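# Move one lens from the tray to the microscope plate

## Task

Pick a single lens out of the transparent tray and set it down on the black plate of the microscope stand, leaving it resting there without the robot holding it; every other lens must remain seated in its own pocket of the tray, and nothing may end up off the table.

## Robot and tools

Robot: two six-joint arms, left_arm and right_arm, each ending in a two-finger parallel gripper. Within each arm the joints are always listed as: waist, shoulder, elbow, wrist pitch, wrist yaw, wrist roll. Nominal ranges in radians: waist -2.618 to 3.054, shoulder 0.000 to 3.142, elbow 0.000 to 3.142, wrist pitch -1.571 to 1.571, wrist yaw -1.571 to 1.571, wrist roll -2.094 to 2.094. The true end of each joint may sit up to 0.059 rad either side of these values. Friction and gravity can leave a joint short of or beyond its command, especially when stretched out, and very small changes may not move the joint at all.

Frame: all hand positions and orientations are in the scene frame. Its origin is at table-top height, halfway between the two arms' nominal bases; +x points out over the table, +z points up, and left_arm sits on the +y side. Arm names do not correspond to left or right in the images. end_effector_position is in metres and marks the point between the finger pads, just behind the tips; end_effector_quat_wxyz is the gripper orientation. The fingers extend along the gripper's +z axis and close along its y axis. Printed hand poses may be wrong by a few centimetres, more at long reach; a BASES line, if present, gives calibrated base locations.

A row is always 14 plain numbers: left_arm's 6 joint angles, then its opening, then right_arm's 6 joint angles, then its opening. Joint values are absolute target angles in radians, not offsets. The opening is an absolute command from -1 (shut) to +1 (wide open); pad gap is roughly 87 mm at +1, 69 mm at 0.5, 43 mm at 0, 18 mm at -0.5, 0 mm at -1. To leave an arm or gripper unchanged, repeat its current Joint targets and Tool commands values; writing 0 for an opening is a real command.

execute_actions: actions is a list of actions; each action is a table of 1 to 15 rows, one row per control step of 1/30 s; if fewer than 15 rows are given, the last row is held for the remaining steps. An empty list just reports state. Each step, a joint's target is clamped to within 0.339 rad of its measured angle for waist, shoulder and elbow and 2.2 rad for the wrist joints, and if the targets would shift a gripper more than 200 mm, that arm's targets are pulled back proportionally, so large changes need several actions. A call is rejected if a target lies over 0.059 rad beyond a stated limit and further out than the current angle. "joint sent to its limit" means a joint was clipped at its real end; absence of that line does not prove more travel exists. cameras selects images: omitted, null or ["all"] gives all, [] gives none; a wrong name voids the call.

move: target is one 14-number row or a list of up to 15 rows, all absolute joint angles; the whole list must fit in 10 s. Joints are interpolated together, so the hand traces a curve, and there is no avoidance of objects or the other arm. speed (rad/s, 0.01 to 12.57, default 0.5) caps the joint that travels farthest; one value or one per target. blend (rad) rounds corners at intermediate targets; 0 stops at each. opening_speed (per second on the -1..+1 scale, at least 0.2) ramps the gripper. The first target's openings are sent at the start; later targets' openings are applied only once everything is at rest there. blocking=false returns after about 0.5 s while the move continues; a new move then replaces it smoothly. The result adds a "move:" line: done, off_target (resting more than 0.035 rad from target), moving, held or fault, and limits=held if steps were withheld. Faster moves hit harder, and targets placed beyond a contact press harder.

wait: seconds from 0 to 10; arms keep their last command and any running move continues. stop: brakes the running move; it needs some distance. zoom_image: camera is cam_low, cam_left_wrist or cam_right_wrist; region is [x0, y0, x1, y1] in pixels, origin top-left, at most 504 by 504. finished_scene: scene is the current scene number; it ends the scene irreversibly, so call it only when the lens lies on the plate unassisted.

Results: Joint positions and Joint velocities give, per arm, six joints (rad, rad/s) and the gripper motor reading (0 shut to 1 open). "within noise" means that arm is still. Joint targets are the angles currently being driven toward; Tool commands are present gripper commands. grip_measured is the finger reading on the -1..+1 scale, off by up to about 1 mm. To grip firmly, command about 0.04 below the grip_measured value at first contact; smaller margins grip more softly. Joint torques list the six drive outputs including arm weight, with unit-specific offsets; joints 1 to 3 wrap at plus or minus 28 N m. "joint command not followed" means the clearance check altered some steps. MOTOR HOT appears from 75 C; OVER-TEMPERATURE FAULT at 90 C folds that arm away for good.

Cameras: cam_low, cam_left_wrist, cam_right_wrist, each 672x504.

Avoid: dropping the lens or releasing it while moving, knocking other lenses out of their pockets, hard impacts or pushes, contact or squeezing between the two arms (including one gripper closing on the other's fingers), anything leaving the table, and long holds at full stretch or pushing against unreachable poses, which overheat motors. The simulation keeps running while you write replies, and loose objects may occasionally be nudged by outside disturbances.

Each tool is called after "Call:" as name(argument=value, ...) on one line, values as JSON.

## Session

Call:
execute_actions(actions=[])

Call:
zoom_image(camera="cam_low", region=[300, 180, 500, 350])

Scene clock: 0.00 s.
left_arm: end_effector_position=(+0.3494, +0.2789, +0.0618) grip_measured=+1.000 end_effector_quat_wxyz=(+0.571, -0.081, +0.815, +0.057) | right_arm: end_effector_position=(+0.3242, -0.3404, +0.3854) grip_measured=+0.996 end_effector_quat_wxyz=(+0.702, -0.003, +0.712, +0.003)
Joint positions: left_arm=[0.026 1.557 0.322 0.882 -0.134 -0.049 1] | right_arm=[0.003 1.038 1.024 0 -0.015 0 0.998]
Joint velocities: within noise
Joint torques (N m): no reading
Heat: left arm: 25 °C; right arm: 22 °C.
Joint targets: left_arm=[0.026 1.548 0.331 0.892 -0.134 -0.049] | right_arm=[0.003 1.032 1.042 0.019 -0.015 0.000]
Tool commands: left_gripper/opening=+1.0 right_gripper/opening=+1.0

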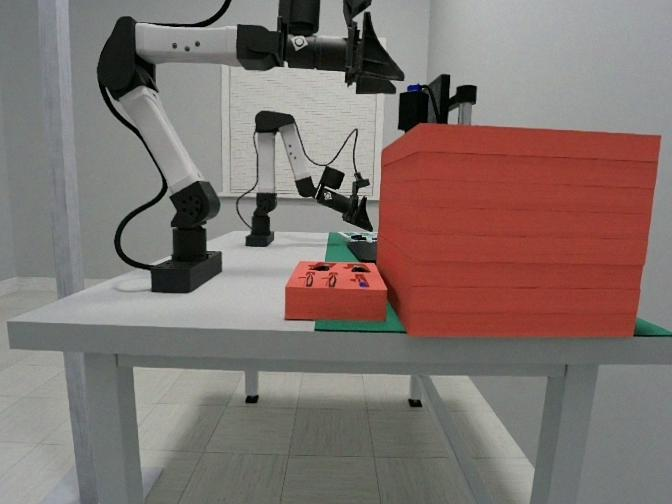

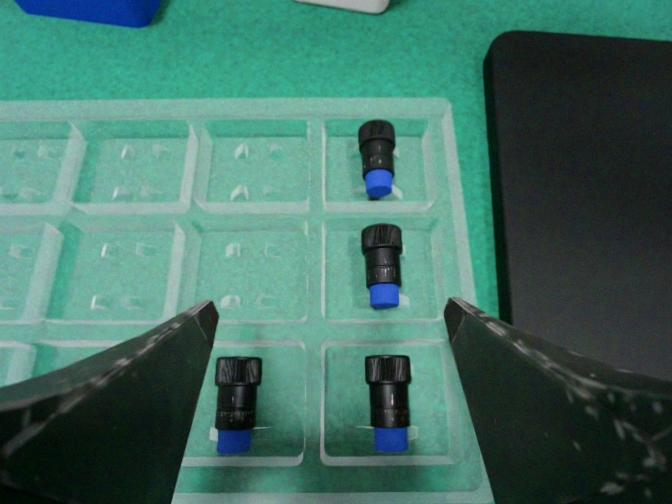

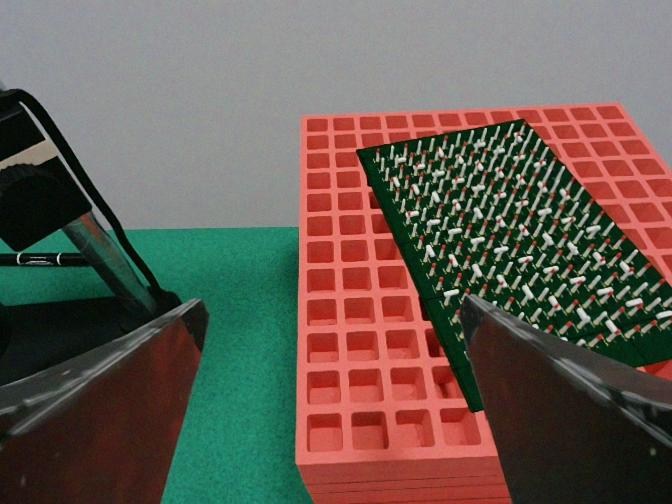

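Scaled by 2.520 from the camera's 672x504 image, which has a finer 960x720 frame.

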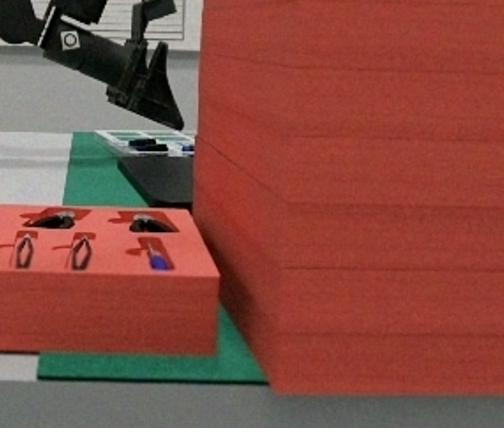

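Call:
move(target=[[0.05, 1.557, 1.0, 0.0, 0, 0, 0.5, 0.003, 1.032, 1.042, 0.019, -0.015, 0.0, 1],[0.056, 2.05, 1.82, -1.28, 0, -0.115, 0.5, 0.003, 1.032, 1.042, 0.019, -0.015, 0.0, 1]], speed=0.8, blend=0.1, cameras=["cam_left_wrist"])

Scene clock: 10.07 s.
left_arm: end_effector_position=(+0.3414, +0.2620, +0.1188) grip_measured=+0.500 end_effector_quat_wxyz=(+0.028, -0.092, +0.995, +0.003) | right_arm: end_effector_position=(+0.3242, -0.3404, +0.3854) grip_measured=+0.996 end_effector_quat_wxyz=(+0.702, -0.003, +0.712, +0.003)
Joint positions: left_arm=[0.049 2.036 1.797 -1.275 -0.007 -0.107 0.75] | right_arm=[0.003 1.038 1.024 0 -0.015 0 0.998]
Joint velocities: within noise
Joint torques (N m): left_arm=[0.73 -7.79 7.39 0.41 0.15 -0.05] | right_arm=[0.35 -3 7.79 2.17 -0.09 0.16]
Heat: left arm: 26 °C; right arm: 23 °C.
Joint targets: left_arm=[0.056 2.050 1.820 -1.280 0.000 -0.115] | right_arm=[0.003 1.032 1.042 0.019 -0.015 0.000]
move: done
Images, in order (width x height): cam_left_wrist 672x504.

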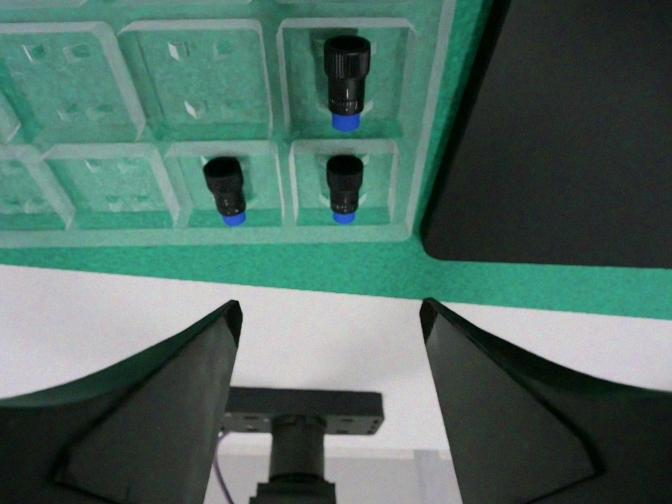

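Call:
move(target=[0.037, 2.07, 1.60, -1.10, 0, -0.115, 0.0, 0.003, 1.032, 1.042, 0.019, -0.015, 0.0, 1], speed=0.4, cameras=["cam_left_wrist"])

Scene clock: 14.53 s.
left_arm: end_effector_position=(+0.3255, +0.2588, +0.0611) grip_measured=+0.000 end_effector_quat_wxyz=(-0.005, -0.089, +0.996, +0.004) | right_arm: end_effector_position=(+0.3242, -0.3404, +0.3854) grip_measured=+0.996 end_effector_quat_wxyz=(+0.702, -0.003, +0.712, +0.003)
Joint positions: left_arm=[0.043 2.065 1.6 -1.116 -0.007 -0.107 0.5] | right_arm=[0.003 1.038 1.024 0 -0.015 0 0.998]
Joint velocities: within noise
Joint torques (N m): left_arm=[-0.34 -8.53 5.14 0.51 0.15 -0.06] | right_arm=[0.42 -3.03 7.97 2.14 -0.07 0.16]
Heat: left arm: 26 °C; right arm: 24 °C.
Joint targets: left_arm=[0.037 2.070 1.600 -1.100 0.000 -0.115] | right_arm=[0.003 1.032 1.042 0.019 -0.015 0.000]
move: done
Images, in order (width x height): cam_left_wrist 672x504.

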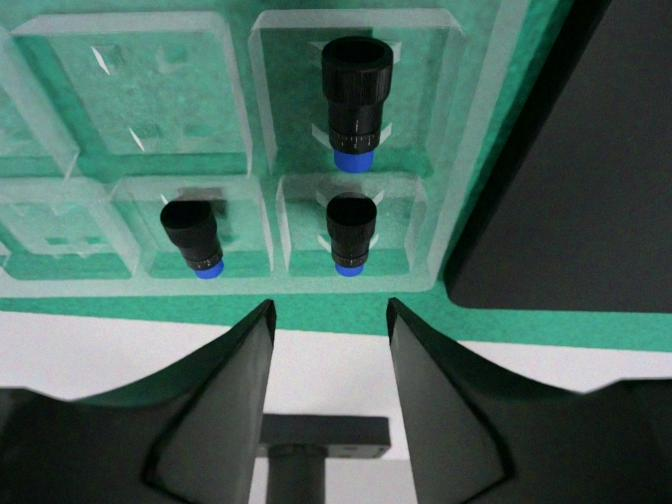

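Call:
move(target=[0.010, 2.141, 1.665, -1.068, 0, -0.115, 0.0, 0.003, 1.032, 1.042, 0.019, -0.015, 0.0, 1], speed=0.2, cameras=["cam_left_wrist"])

Scene clock: 18.17 s.
left_arm: end_effector_position=(+0.3413, +0.2494, +0.0458) grip_measured=+0.000 end_effector_quat_wxyz=(-0.001, -0.075, +0.997, +0.003) | right_arm: end_effector_position=(+0.3242, -0.3404, +0.3854) grip_measured=+0.996 end_effector_quat_wxyz=(+0.702, -0.003, +0.712, +0.003)
Joint positions: left_arm=[0.015 2.132 1.641 -1.083 -0.007 -0.107 0.5] | right_arm=[0.003 1.038 1.024 0 -0.015 0 0.998]
Joint velocities: within noise
Joint torques (N m): left_arm=[-0.2 -8.61 7.25 0.52 0.15 -0.06] | right_arm=[0.36 -2.84 7.97 2.14 -0.07 0.14]
Heat: left arm: 26 °C; right arm: 25 °C.
Joint targets: left_arm=[0.010 2.141 1.665 -1.068 0.000 -0.115] | right_arm=[0.003 1.032 1.042 0.019 -0.015 0.000]
move: done
Images, in order (width x height): cam_left_wrist 672x504.

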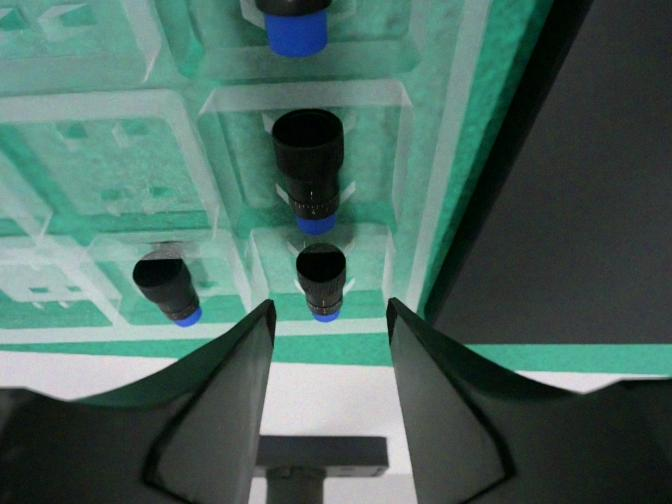

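Call:
move(target=[0.034, 2.186, 1.662, -1.022, 0, -0.15, 0.0, 0.003, 1.032, 1.042, 0.019, -0.015, 0.0, 1], speed=0.12, cameras=["cam_left_wrist"])

Call:
zoom_image(camera="cam_left_wrist", region=[200, 180, 470, 420])

Scene clock: 23.77 s.
left_arm: end_effector_position=(+0.3463, +0.2522, +0.0292) grip_measured=+0.000 end_effector_quat_wxyz=(-0.005, -0.098, +0.995, +0.001) | right_arm: end_effector_position=(+0.3242, -0.3404, +0.3854) grip_measured=+0.996 end_effector_quat_wxyz=(+0.702, -0.003, +0.712, +0.003)
Joint positions: left_arm=[0.028 2.175 1.641 -1.047 -0.001 -0.139 0.5] | right_arm=[0.003 1.038 1.024 0 -0.015 0 0.998]
Joint velocities: within noise
Joint torques (N m): left_arm=[0.65 -8.73 6.9 0.61 0.09 -0.08] | right_arm=[0.39 -2.85 7.84 2.21 -0.05 0.14]
Heat: left arm: 27 °C; right arm: 26 °C.
Joint targets: left_arm=[0.034 2.186 1.662 -1.022 0.000 -0.150] | right_arm=[0.003 1.032 1.042 0.019 -0.015 0.000]
move: done
Images, in order (width x height): cam_left_wrist 672x504.

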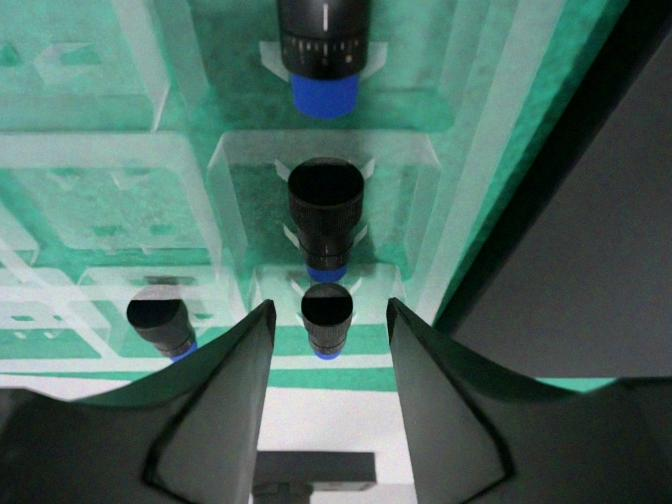

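Scaled by 1.867 from the camera's 672x504 image, which has a finer 960x720 frame.

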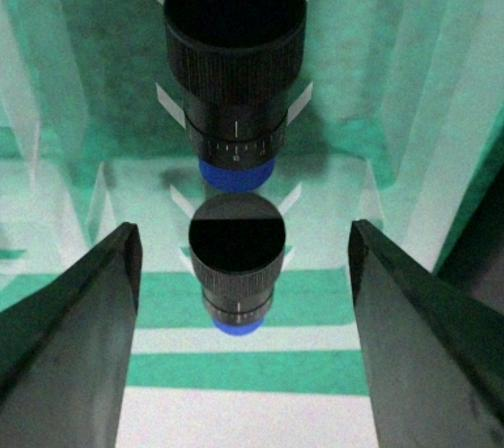

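Call:
move(target=[0.040, 2.055, 1.535, -1.032, 0, -0.15, 0.0, 0.003, 1.032, 1.042, 0.019, -0.015, 0.0, 1], speed=0.2, cameras=["cam_left_wrist"])

Call:
zoom_image(camera="cam_left_wrist", region=[200, 180, 470, 420])

Scene clock: 31.63 s.
left_arm: end_effector_position=(+0.3228, +0.2527, +0.0353) grip_measured=+0.000 end_effector_quat_wxyz=(-0.014, -0.102, +0.995, +0.001) | right_arm: end_effector_position=(+0.3242, -0.3404, +0.3854) grip_measured=+0.996 end_effector_quat_wxyz=(+0.702, -0.003, +0.712, +0.003)
Joint positions: left_arm=[0.034 2.097 1.54 -1.041 -0.001 -0.142 0.5] | right_arm=[0.003 1.038 1.024 0 -0.015 0 0.998]
Joint velocities: within noise
Joint torques (N m): left_arm=[0.68 -12.42 4.59 0.39 0.09 -0.06] | right_arm=[0.34 -2.93 7.9 2.18 -0.07 0.15]
Heat: left arm: 31 °C; right arm: 27 °C.
Joint targets: left_arm=[0.040 2.055 1.535 -1.032 0.000 -0.150] | right_arm=[0.003 1.032 1.042 0.019 -0.015 0.000]
move: off_target (left_arm); left_arm: the shoulder is farthest, 0.042 rad from its target
Images, in order (width x height): cam_left_wrist 672x504.

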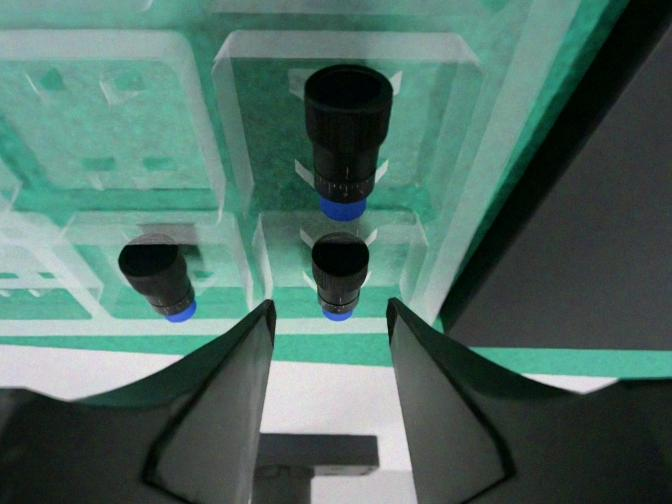

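Scaled by 1.867 from the camera's 672x504 image, which has a finer 960x720 frame.

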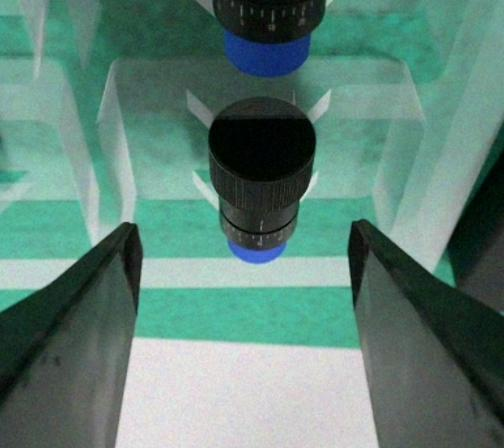

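Call:
move(target=[0.018, 2.028, 1.445, -0.935, 0, -0.15, 0.0, 0.003, 1.032, 1.042, 0.019, -0.015, 0.0, 1], speed=0.12, cameras=["cam_left_wrist"])

Call:
zoom_image(camera="cam_left_wrist", region=[200, 180, 470, 420])

Scene clock: 34.90 s.
left_arm: end_effector_position=(+0.3164, +0.2489, +0.0202) grip_measured=+0.000 end_effector_quat_wxyz=(-0.005, -0.097, +0.995, +0.001) | right_arm: end_effector_position=(+0.3242, -0.3404, +0.3854) grip_measured=+0.996 end_effector_quat_wxyz=(+0.702, -0.003, +0.712, +0.003)
Joint positions: left_arm=[0.024 2.077 1.448 -0.951 -0.001 -0.143 0.5] | right_arm=[0.003 1.038 1.024 0 -0.015 0 0.998]
Joint velocities: within noise
Joint torques (N m): left_arm=[-0.25 -12.66 4.71 0.52 0.08 -0.06] | right_arm=[0.35 -2.89 7.9 2.13 -0.06 0.14]
Heat: left arm: 32 °C; right arm: 27 °C.
Joint targets: left_arm=[0.018 2.028 1.445 -0.935 0.000 -0.150] | right_arm=[0.003 1.032 1.042 0.019 -0.015 0.000]
move: off_target (left_arm); left_arm: the shoulder is farthest, 0.049 rad from its target
Images, in order (width x height): cam_left_wrist 672x504.

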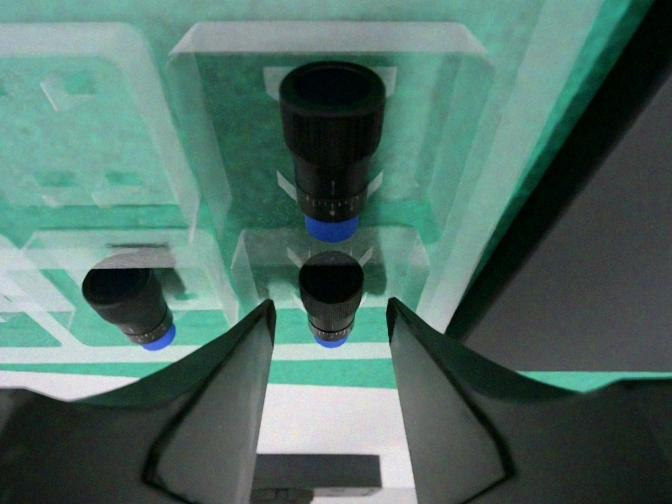

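Scaled by 1.867 from the camera's 672x504 image, which has a finer 960x720 frame.

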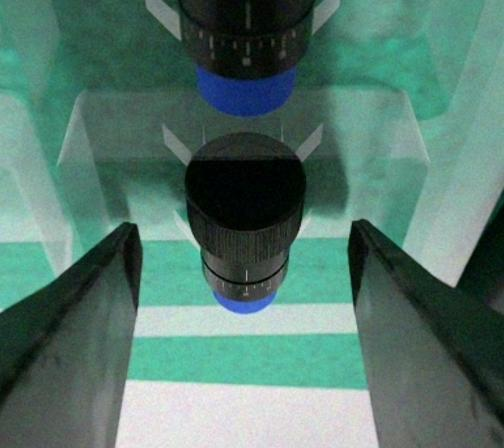

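Call:
move(target=[0.036, 2.126, 1.540, -0.966, 0, -0.15, 0.0, 0.003, 1.032, 1.042, 0.019, -0.015, 0.0, 1], speed=0.1, cameras=["cam_left_wrist"])

Call:
zoom_image(camera="cam_left_wrist", region=[200, 180, 470, 420])

Scene clock: 40.10 s.
left_arm: end_effector_position=(+0.3339, +0.2521, +0.0209) grip_measured=+0.000 end_effector_quat_wxyz=(+0.007, -0.101, +0.995, +0.000) | right_arm: end_effector_position=(+0.3242, -0.3404, +0.3854) grip_measured=+0.996 end_effector_quat_wxyz=(+0.702, -0.003, +0.712, +0.003)
Joint positions: left_arm=[0.03 2.117 1.517 -0.958 -0.001 -0.143 0.5] | right_arm=[0.003 1.038 1.024 0 -0.015 0 0.998]
Joint velocities: within noise
Joint torques (N m): left_arm=[0.64 -8.4 7.08 0.28 0.08 -0.05] | right_arm=[0.32 -2.86 7.87 2.16 -0.07 0.15]
Heat: left arm: 33 °C; right arm: 27 °C.
Joint targets: left_arm=[0.036 2.126 1.540 -0.966 0.000 -0.150] | right_arm=[0.003 1.032 1.042 0.019 -0.015 0.000]
move: done
Images, in order (width x height): cam_left_wrist 672x504.

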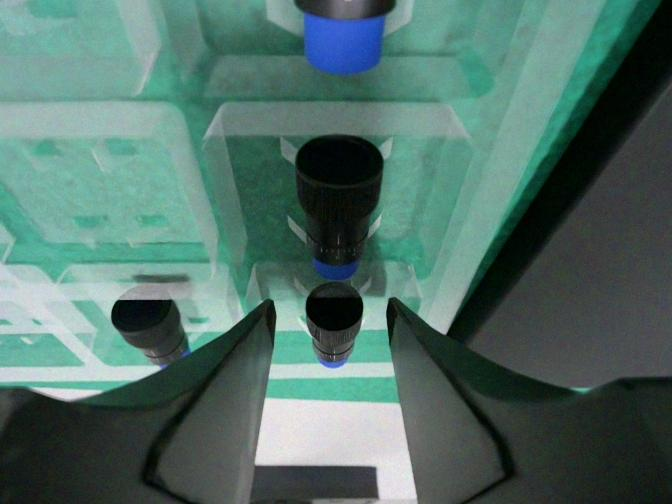

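Scaled by 1.867 from the camera's 672x504 image, which has a finer 960x720 frame.

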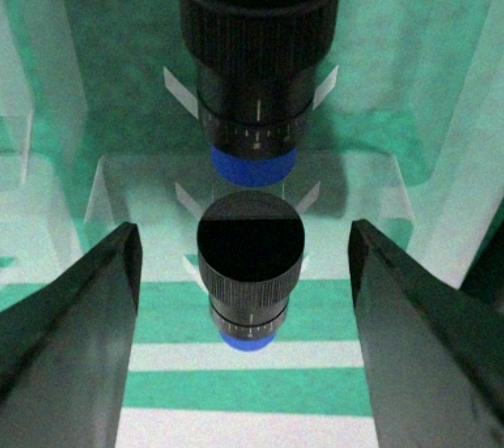

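Call:
move(target=[0.034, 2.124, 1.538, -0.966, 0, -0.15, -0.75, 0.003, 1.032, 1.042, 0.019, -0.015, 0.0, 1], speed=0.1, opening_speed=0.4, cameras=["cam_left_wrist"])

Call:
zoom_image(camera="cam_left_wrist", region=[200, 180, 470, 420])

Scene clock: 43.30 s.
left_arm: end_effector_position=(+0.3333, +0.2519, +0.0210) grip_measured=-0.454 end_effector_quat_wxyz=(+0.006, -0.101, +0.995, +0.000) | right_arm: end_effector_position=(+0.3242, -0.3404, +0.3854) grip_measured=+0.996 end_effector_quat_wxyz=(+0.702, -0.003, +0.712, +0.003)
Joint positions: left_arm=[0.03 2.117 1.517 -0.96 0 -0.144 0.273] | right_arm=[0.003 1.038 1.024 0 -0.015 0 0.998]
Joint velocities: within noise
Joint torques (N m): left_arm=[0.46 -8.55 6.9 0.31 0.07 -0.04] | right_arm=[0.27 -2.91 7.87 2.16 -0.07 0.16]
Heat: left arm: 33 °C; right arm: 28 °C.
Joint targets: left_arm=[0.034 2.124 1.538 -0.966 0.000 -0.150] | right_arm=[0.003 1.032 1.042 0.019 -0.015 0.000]
move: done
Images, in order (width x height): cam_left_wrist 672x504.

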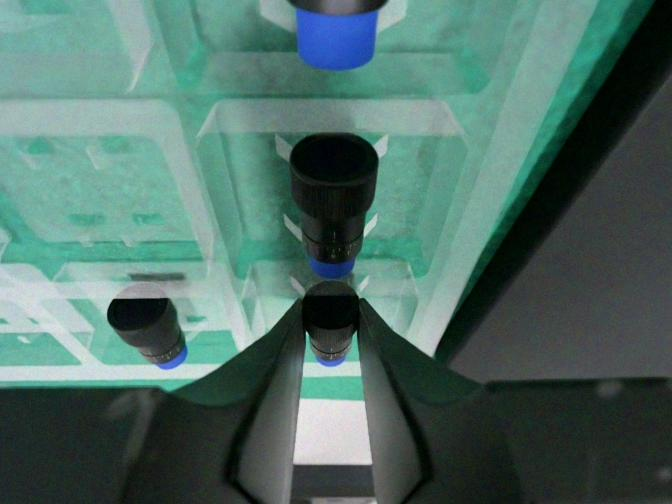

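Scaled by 1.867 from the camera's 672x504 image, which has a finer 960x720 frame.

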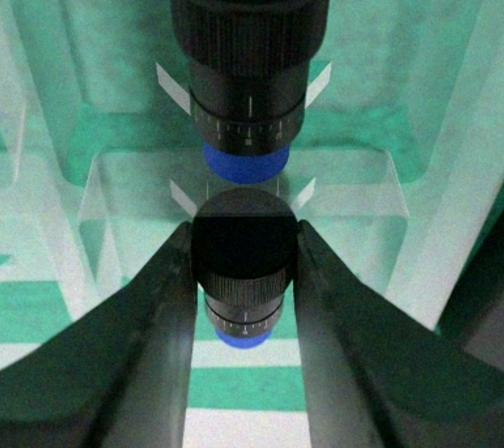

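Call:
move(target=[0.034, 2.055, 1.600, -1.026, 0, -0.15, -0.75, 0.003, 1.032, 1.042, 0.019, -0.015, 0.0, 1], speed=0.1)

Scene clock: 48.03 s.
left_arm: end_effector_position=(+0.3407, +0.2523, +0.0405) grip_measured=-0.454 end_effector_quat_wxyz=(+0.015, -0.101, +0.995, -0.001) | right_arm: end_effector_position=(+0.3242, -0.3404, +0.3854) grip_measured=+0.996 end_effector_quat_wxyz=(+0.702, -0.003, +0.712, +0.003)
Joint positions: left_arm=[0.03 2.101 1.578 -1.017 0 -0.144 0.273] | right_arm=[0.003 1.038 1.024 0 -0.015 0 0.998]
Joint velocities: within noise
Joint torques (N m): left_arm=[0.46 -12.9 7.15 0.32 0.07 -0.04] | right_arm=[0.4 -2.89 7.86 2.18 -0.07 0.16]
Heat: left arm: 34 °C; right arm: 28 °C.
Joint targets: left_arm=[0.034 2.055 1.600 -1.026 0.000 -0.150] | right_arm=[0.003 1.032 1.042 0.019 -0.015 0.000]
move: off_target (left_arm); left_arm: the shoulder is farthest, 0.046 rad from its target

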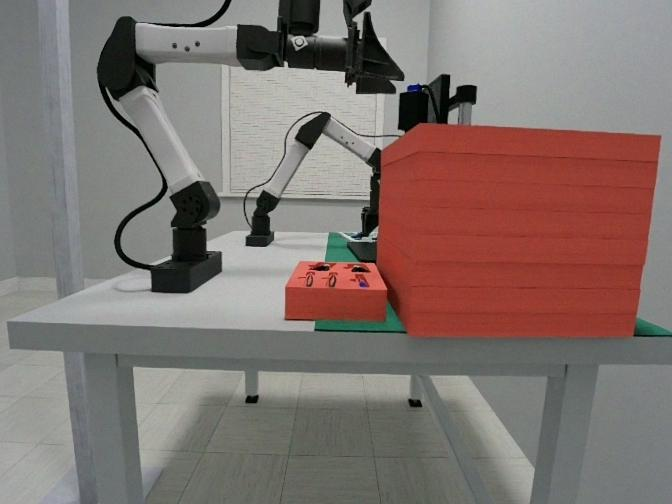

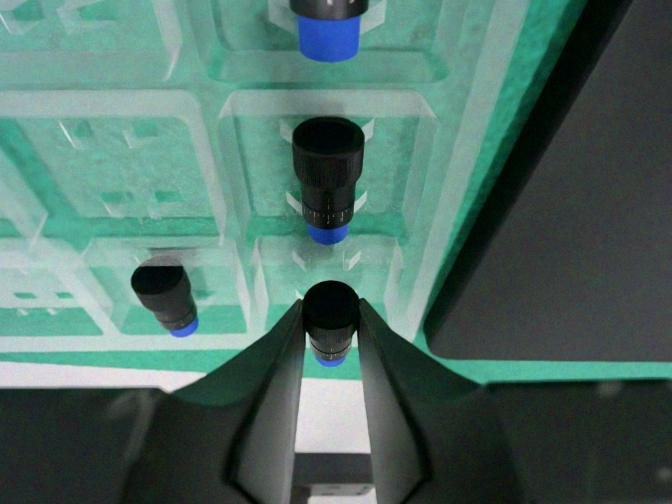

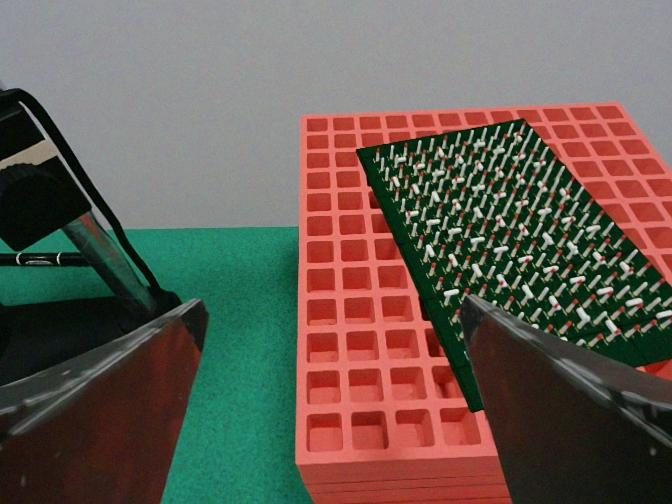

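Call:
move(target=[0.034, 1.96, 1.70, -1.221, 0, -0.15, -0.75, 0.003, 1.032, 1.042, 0.019, -0.015, 0.0, 1], speed=0.2, cameras=["cam_left_wrist"])

Call:
zoom_image(camera="cam_left_wrist", region=[100, 100, 600, 470])

Scene clock: 52.00 s.
left_arm: end_effector_position=(+0.3279, +0.2516, +0.1018) grip_measured=-0.454 end_effector_quat_wxyz=(+0.018, -0.101, +0.995, -0.001) | right_arm: end_effector_position=(+0.3242, -0.3404, +0.3854) grip_measured=+0.996 end_effector_quat_wxyz=(+0.702, -0.003, +0.712, +0.003)
Joint positions: left_arm=[0.03 2.002 1.678 -1.211 0 -0.144 0.273] | right_arm=[0.003 1.038 1.024 0 -0.015 0 0.998]
Joint velocities: within noise
Joint torques (N m): left_arm=[0.46 -12.03 7.31 0.32 0.07 -0.04] | right_arm=[0.38 -2.97 7.87 2.16 -0.06 0.12]
Heat: left arm: 37 °C; right arm: 29 °C.
Joint targets: left_arm=[0.034 1.960 1.700 -1.221 0.000 -0.150] | right_arm=[0.003 1.032 1.042 0.019 -0.015 0.000]
move: off_target (left_arm); left_arm: the shoulder is farthest, 0.042 rad from its target
Images, in order (width x height): cam_left_wrist 672x504.

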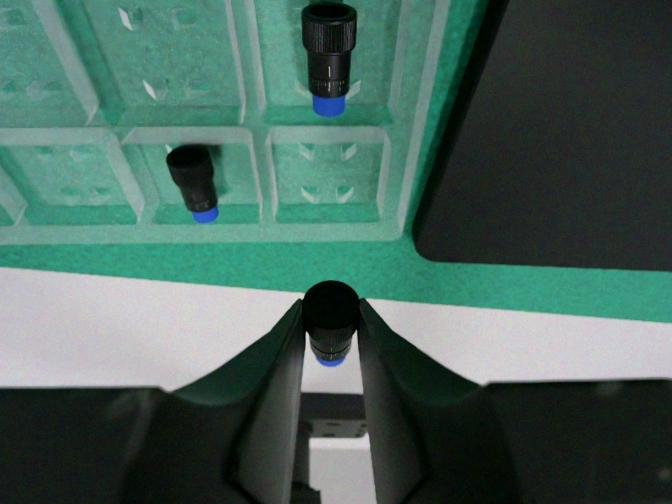

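Scaled by 1.008 from the camera's 672x504 image, which has a finer 960x720 frame.

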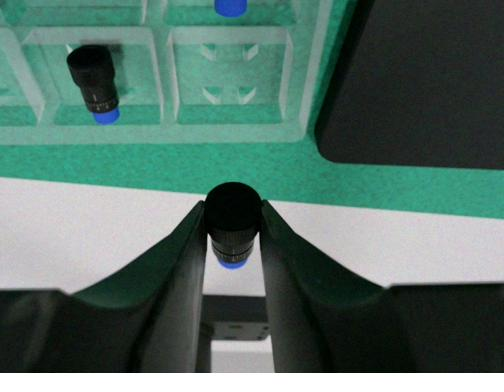

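Call:
move(target=[-0.285, 1.96, 1.70, -1.221, 0, -0.15, -0.75, 0.003, 1.032, 1.042, 0.019, -0.015, 0.0, 1], speed=0.25, cameras=["cam_left_wrist"])

Scene clock: 54.87 s.
left_arm: end_effector_position=(+0.3265, +0.1620, +0.1027) grip_measured=-0.454 end_effector_quat_wxyz=(+0.030, +0.001, +1.000, +0.003) | right_arm: end_effector_position=(+0.3242, -0.3404, +0.3854) grip_measured=+0.996 end_effector_quat_wxyz=(+0.702, -0.003, +0.712, +0.003)
Joint positions: left_arm=[-0.227 2.002 1.685 -1.195 -0.018 -0.196 0.273] | right_arm=[0.003 1.038 1.024 0 -0.015 0 0.998]
Joint velocities: within noise
Joint torques (N m): left_arm=[-4.38 -12.05 6.76 0.18 0.27 0.47] | right_arm=[0.32 -2.91 8.01 2.16 -0.07 0.16]
Heat: left arm: 38 °C; right arm: 29 °C.
Joint targets: left_arm=[-0.285 1.960 1.700 -1.221 0.000 -0.150] | right_arm=[0.003 1.032 1.042 0.019 -0.015 0.000]
move: off_target (left_arm); left_arm: the waist is farthest, 0.058 rad from its target
Images, in order (width x height): cam_left_wrist 672x504.

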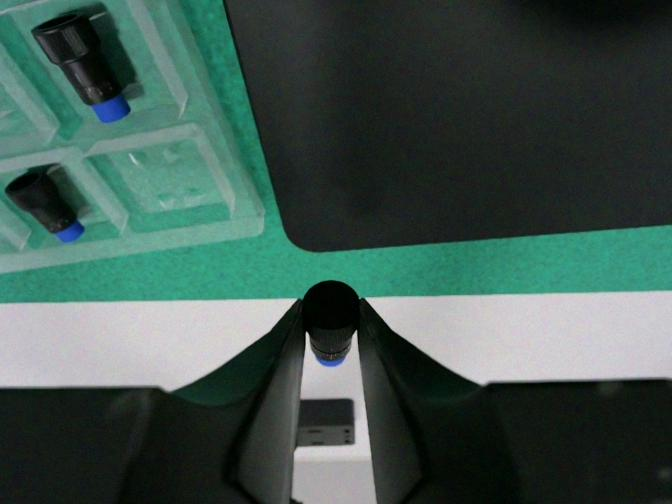

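Call:
move(target=[-0.13, 1.96, 1.70, -1.221, 0, -0.15, -0.75, 0.003, 1.032, 1.042, 0.019, -0.015, 0.0, 1], speed=0.25, cameras=["cam_left_wrist","cam_right_wrist"])

Scene clock: 56.57 s.
left_arm: end_effector_position=(+0.3275, +0.1961, +0.1033) grip_measured=-0.454 end_effector_quat_wxyz=(+0.021, -0.031, +0.999, +0.001) | right_arm: end_effector_position=(+0.3242, -0.3404, +0.3854) grip_measured=+0.996 end_effector_quat_wxyz=(+0.702, -0.003, +0.712, +0.003)
Joint positions: left_arm=[-0.13 2.002 1.685 -1.212 -0.007 -0.163 0.273] | right_arm=[0.003 1.038 1.024 0 -0.015 0 0.998]
Joint velocities: within noise
Joint torques (N m): left_arm=[0.16 -12.03 6.71 0.34 0.14 0.15] | right_arm=[0.39 -2.89 7.91 2.17 -0.05 0.16]
Heat: left arm: 38 °C; right arm: 29 °C.
Joint targets: left_arm=[-0.130 1.960 1.700 -1.221 0.000 -0.150] | right_arm=[0.003 1.032 1.042 0.019 -0.015 0.000]
move: off_target (left_arm); left_arm: the shoulder is farthest, 0.042 rad from its target
Images, in order (width x height): cam_left_wrist 672x504, cam_right_wrist 672x504.

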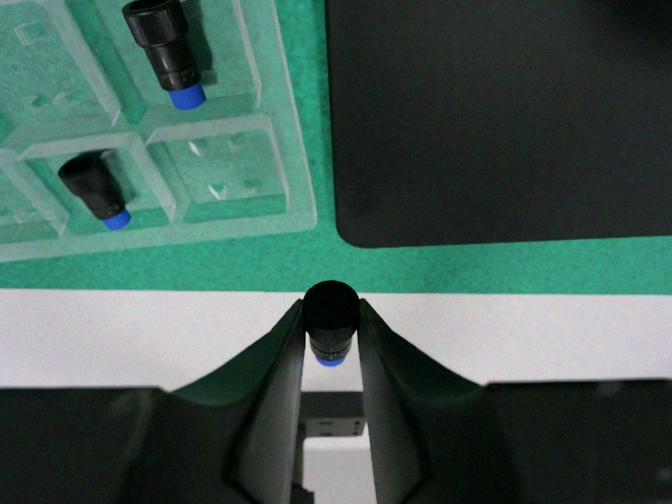

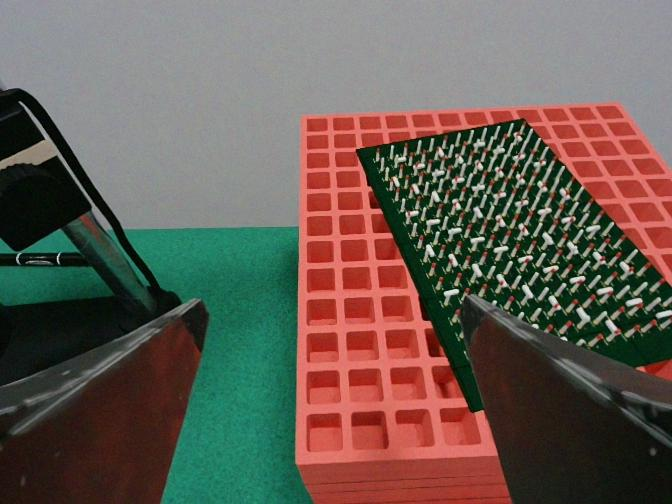

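Call:
move(target=[[-0.10, 1.74, 1.405, -1.18, 0, -0.6, -0.75, 0.003, 1.032, 1.042, 0.019, -0.015, 0.0, 1],[-0.10, 1.74, 1.405, -1.18, 0, -1.57, -0.75, 0.003, 1.032, 1.042, 0.019, -0.015, 0.0, 1]], speed=0.4, cameras=["cam_left_wrist"])

Scene clock: 64.10 s.
left_arm: end_effector_position=(+0.3007, +0.1713, +0.1100) grip_measured=-0.454 end_effector_quat_wxyz=(+0.005, -0.675, +0.738, -0.001) | right_arm: end_effector_position=(+0.3242, -0.3404, +0.3854) grip_measured=+0.996 end_effector_quat_wxyz=(+0.702, -0.003, +0.712, +0.003)
Joint positions: left_arm=[-0.106 1.778 1.408 -1.192 -0.007 -1.559 0.273] | right_arm=[0.003 1.038 1.024 0 -0.015 0 0.998]
Joint velocities: within noise
Joint torques (N m): left_arm=[0.66 -9.76 4.98 0.43 0.07 -0.08] | right_arm=[0.31 -2.91 7.97 2.16 -0.07 0.14]
Heat: left arm: 39 °C; right arm: 29 °C.
Joint targets: left_arm=[-0.100 1.740 1.405 -1.180 0.000 -1.570] | right_arm=[0.003 1.032 1.042 0.019 -0.015 0.000]
move: off_target (left_arm); left_arm: the shoulder is farthest, 0.038 rad from its target
Images, in order (width x height): cam_left_wrist 672x504.

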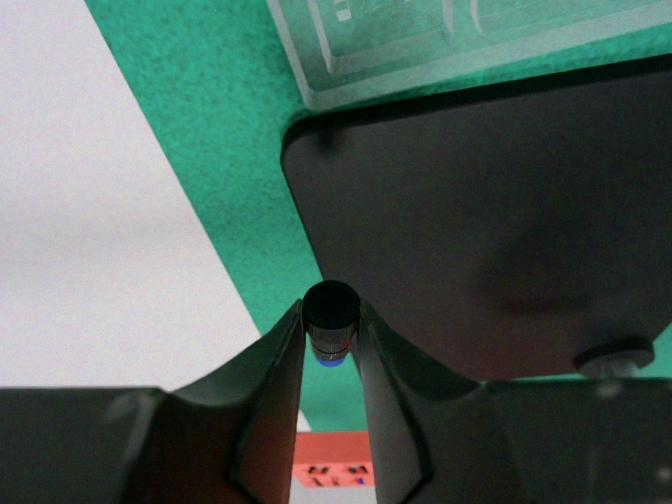

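Call:
move(target=[-0.114, 1.944, 1.635, -1.24, 0, -1.57, -0.75, 0.003, 1.032, 1.042, 0.019, -0.015, 0.0, 1], speed=0.25, cameras=["cam_left_wrist"])

Scene clock: 69.83 s.
left_arm: end_effector_position=(+0.3437, +0.1680, +0.1090) grip_measured=-0.454 end_effector_quat_wxyz=(+0.008, -0.675, +0.738, -0.003) | right_arm: end_effector_position=(+0.3242, -0.3404, +0.3854) grip_measured=+0.996 end_effector_quat_wxyz=(+0.702, -0.003, +0.712, +0.003)
Joint positions: left_arm=[-0.106 1.937 1.61 -1.228 -0.007 -1.56 0.273] | right_arm=[0.003 1.038 1.024 0 -0.015 0 0.998]
Joint velocities: within noise
Joint torques (N m): left_arm=[-0.43 -7.41 7.49 0.18 0.08 -0.08] | right_arm=[0.44 -2.91 7.92 2.15 -0.06 0.15]
Heat: left arm: 39 °C; right arm: 30 °C.
Joint targets: left_arm=[-0.114 1.944 1.635 -1.240 0.000 -1.570] | right_arm=[0.003 1.032 1.042 0.019 -0.015 0.000]
move: done
Images, in order (width x height): cam_left_wrist 672x504.

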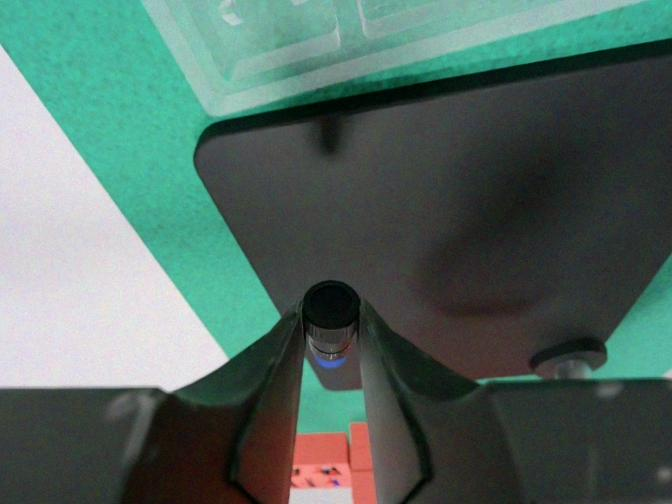

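Call:
move(target=[-0.15, 1.979, 1.456, -1.05, 0, -1.57, -0.75, 0.003, 1.032, 1.042, 0.019, -0.015, 0.0, 1], speed=0.2, cameras=["cam_left_wrist"])

Scene clock: 71.83 s.
left_arm: end_effector_position=(+0.3354, +0.1547, +0.0587) grip_measured=-0.454 end_effector_quat_wxyz=(+0.000, -0.661, +0.750, +0.005) | right_arm: end_effector_position=(+0.3242, -0.3404, +0.3854) grip_measured=+0.996 end_effector_quat_wxyz=(+0.702, -0.003, +0.712, +0.003)
Joint positions: left_arm=[-0.145 1.972 1.457 -1.063 -0.006 -1.56 0.273] | right_arm=[0.003 1.038 1.024 0 -0.015 0 0.998]
Joint velocities: within noise
Joint torques (N m): left_arm=[-0.28 -7.57 4.94 0.39 0.07 -0.08] | right_arm=[0.29 -2.92 7.9 2.15 -0.07 0.13]
Heat: left arm: 38 °C; right arm: 30 °C.
Joint targets: left_arm=[-0.150 1.979 1.456 -1.050 0.000 -1.570] | right_arm=[0.003 1.032 1.042 0.019 -0.015 0.000]
move: done
Images, in order (width x height): cam_left_wrist 672x504.

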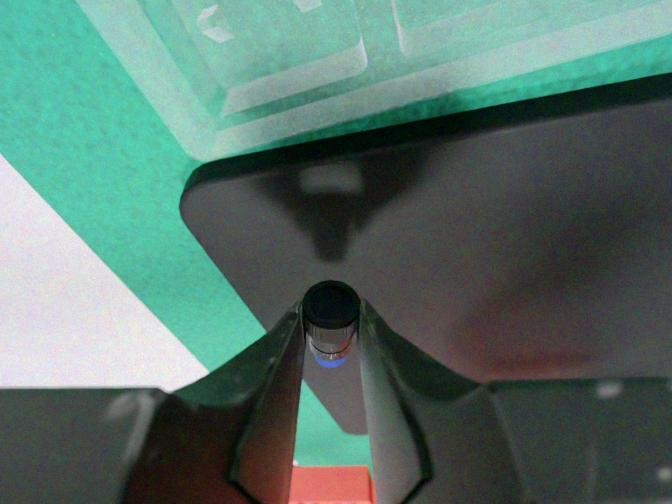

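Call:
move(target=[-0.15, 2.022, 1.445, -0.988, 0, -1.57, -0.75, 0.003, 1.032, 1.042, 0.019, -0.015, 0.0, 1], speed=0.08, cameras=["cam_left_wrist"])

Call:
move(target=[-0.15, 2.034, 1.441, -0.972, 0, -1.57, -0.75, 0.003, 1.032, 1.042, 0.019, -0.015, 0.0, 1], speed=0.05, cameras=["cam_left_wrist"])

Scene clock: 74.23 s.
left_arm: end_effector_position=(+0.3441, +0.1536, +0.0421) grip_measured=-0.454 end_effector_quat_wxyz=(+0.004, -0.661, +0.750, +0.001) | right_arm: end_effector_position=(+0.3242, -0.3404, +0.3854) grip_measured=+0.996 end_effector_quat_wxyz=(+0.702, -0.003, +0.712, +0.003)
Joint positions: left_arm=[-0.145 2.013 1.447 -1.001 -0.006 -1.56 0.273] | right_arm=[0.003 1.038 1.024 0 -0.015 0 0.998]
Joint velocities: within noise
Joint torques (N m): left_arm=[-0.28 -7.69 4.83 0.41 0.07 -0.08] | right_arm=[0.44 -2.95 7.94 2.17 -0.07 0.14]
Heat: left arm: 38 °C; right arm: 30 °C.
Joint targets: left_arm=[-0.150 2.022 1.445 -0.988 0.000 -1.570] | right_arm=[0.003 1.032 1.042 0.019 -0.015 0.000]
move: done
Images, in order (width x height): cam_left_wrist 672x504.

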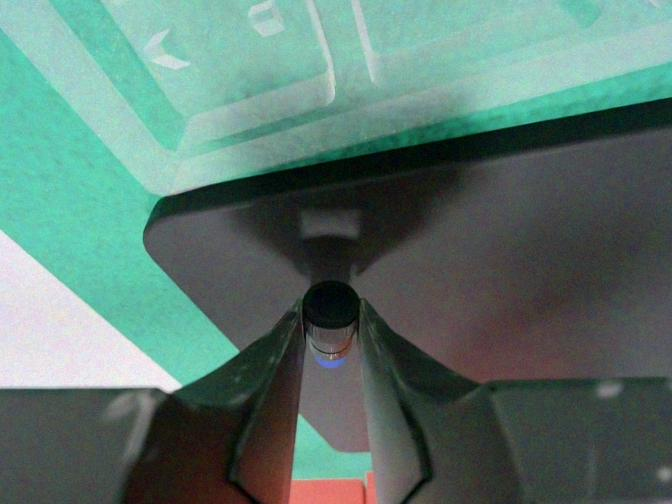

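Scene clock: 75.00 s.
left_arm: end_effector_position=(+0.3455, +0.1535, +0.0369) grip_measured=-0.454 end_effector_quat_wxyz=(+0.003, -0.661, +0.750, +0.001) | right_arm: end_effector_position=(+0.3242, -0.3404, +0.3854) grip_measured=+0.996 end_effector_quat_wxyz=(+0.702, -0.003, +0.712, +0.003)
Joint positions: left_arm=[-0.145 2.025 1.443 -0.985 -0.006 -1.56 0.273] | right_arm=[0.003 1.038 1.024 0 -0.015 0 0.998]
Joint velocities: within noise
Joint torques (N m): left_arm=[-0.28 -7.71 4.78 0.42 0.07 -0.08] | right_arm=[0.38 -2.93 7.97 2.15 -0.06 0.14]
Heat: left arm: 38 °C; right arm: 30 °C.
Joint targets: left_arm=[-0.150 2.034 1.441 -0.972 0.000 -1.570] | right_arm=[0.003 1.032 1.042 0.019 -0.015 0.000]
move: done
Images, in order (width x height): cam_left_wrist 672x504.

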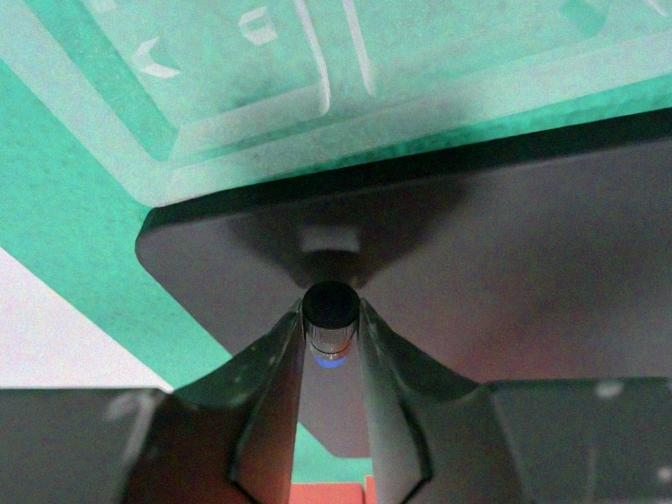

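Call:
move(target=[-0.15, 2.044, 1.438, -0.959, 0, -1.57, -0.75, 0.003, 1.032, 1.042, 0.019, -0.015, 0.0, 1], speed=0.04, cameras=["cam_left_wrist"])

Call:
move(target=[-0.15, 2.052, 1.436, -0.949, 0, -1.57, -0.75, 0.003, 1.032, 1.042, 0.019, -0.015, 0.0, 1], speed=0.04, cameras=["cam_left_wrist"])

Scene clock: 76.37 s.
left_arm: end_effector_position=(+0.3478, +0.1532, +0.0336) grip_measured=-0.454 end_effector_quat_wxyz=(+0.005, -0.661, +0.750, +0.000) | right_arm: end_effector_position=(+0.3242, -0.3404, +0.3854) grip_measured=+0.996 end_effector_quat_wxyz=(+0.702, -0.003, +0.712, +0.003)
Joint positions: left_arm=[-0.145 2.035 1.443 -0.972 -0.006 -1.56 0.273] | right_arm=[0.003 1.038 1.024 0 -0.015 0 0.998]
Joint velocities: within noise
Joint torques (N m): left_arm=[-0.28 -7.75 4.51 0.42 0.07 -0.08] | right_arm=[0.36 -2.89 7.92 2.16 -0.07 0.13]
Heat: left arm: 38 °C; right arm: 30 °C.
Joint targets: left_arm=[-0.150 2.044 1.438 -0.959 0.000 -1.570] | right_arm=[0.003 1.032 1.042 0.019 -0.015 0.000]
move: done
Images, in order (width x height): cam_left_wrist 672x504.

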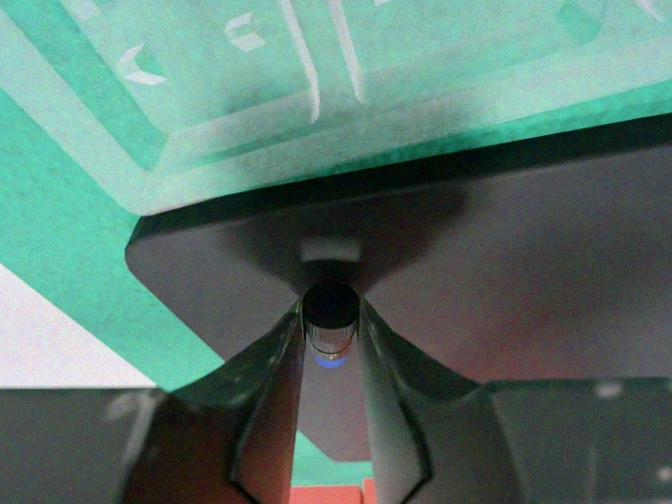

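Scene clock: 77.07 s.
left_arm: end_effector_position=(+0.3478, +0.1528, +0.0307) grip_measured=-0.454 end_effector_quat_wxyz=(+0.003, -0.661, +0.750, +0.000) | right_arm: end_effector_position=(+0.3242, -0.3404, +0.3854) grip_measured=+0.996 end_effector_quat_wxyz=(+0.702, -0.003, +0.712, +0.003)
Joint positions: left_arm=[-0.145 2.04 1.439 -0.965 -0.004 -1.56 0.273] | right_arm=[0.003 1.038 1.024 0 -0.015 0 0.998]
Joint velocities: within noise
Joint torques (N m): left_arm=[-0.28 -7.54 4.66 0.46 0.05 -0.07] | right_arm=[0.4 -2.93 7.88 2.16 -0.06 0.11]
Heat: left arm: 38 °C; right arm: 30 °C.
Joint targets: left_arm=[-0.150 2.052 1.436 -0.949 0.000 -1.570] | right_arm=[0.003 1.032 1.042 0.019 -0.015 0.000]
move: done
Images, in order (width x height): cam_left_wrist 672x504.

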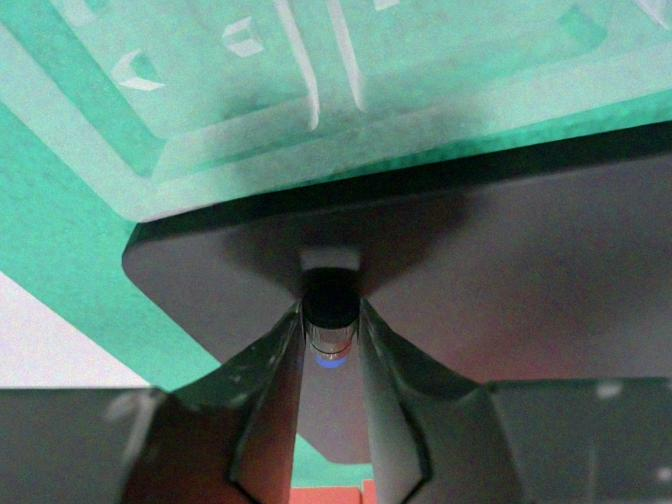

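Call:
move(target=[-0.15, 2.060, 1.433, -0.939, 0, -1.57, -0.75, 0.003, 1.032, 1.042, 0.019, -0.015, 0.0, 1], speed=0.04, cameras=["cam_left_wrist"])

Call:
zoom_image(camera="cam_left_wrist", region=[250, 220, 420, 400])

Scene clock: 78.33 s.
left_arm: end_effector_position=(+0.3478, +0.1524, +0.0305) grip_measured=-0.454 end_effector_quat_wxyz=(+0.002, -0.661, +0.750, -0.001) | right_arm: end_effector_position=(+0.3242, -0.3404, +0.3854) grip_measured=+0.996 end_effector_quat_wxyz=(+0.702, -0.003, +0.712, +0.003)
Joint positions: left_arm=[-0.145 2.041 1.439 -0.964 -0.002 -1.56 0.273] | right_arm=[0.003 1.038 1.024 0 -0.015 0 0.998]
Joint velocities: within noise
Joint torques (N m): left_arm=[-0.28 -6.98 4.38 0.57 0.02 -0.08] | right_arm=[0.38 -2.93 7.94 2.18 -0.06 0.14]
Heat: left arm: 38 °C; right arm: 30 °C.
Joint targets: left_arm=[-0.150 2.060 1.433 -0.939 0.000 -1.570] | right_arm=[0.003 1.032 1.042 0.019 -0.015 0.000]
move: done
Images, in order (width x height): cam_left_wrist 672x504.

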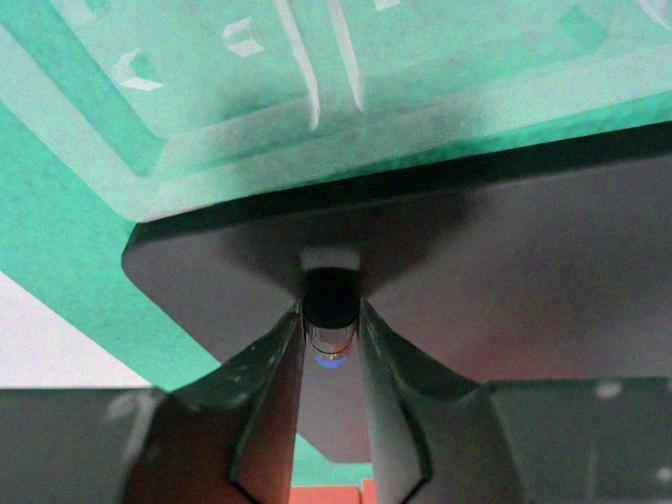

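Scaled by 2.800 from the camera's 672x504 image, which has a finer 960x720 frame.

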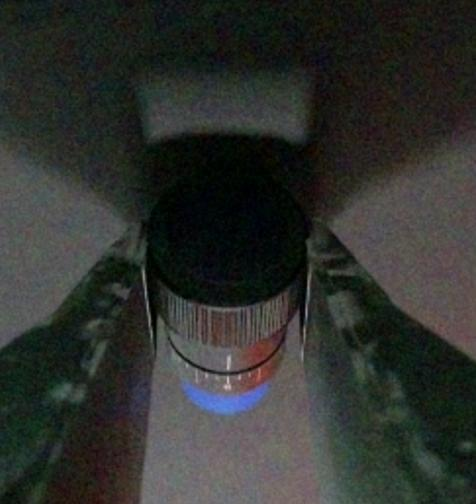

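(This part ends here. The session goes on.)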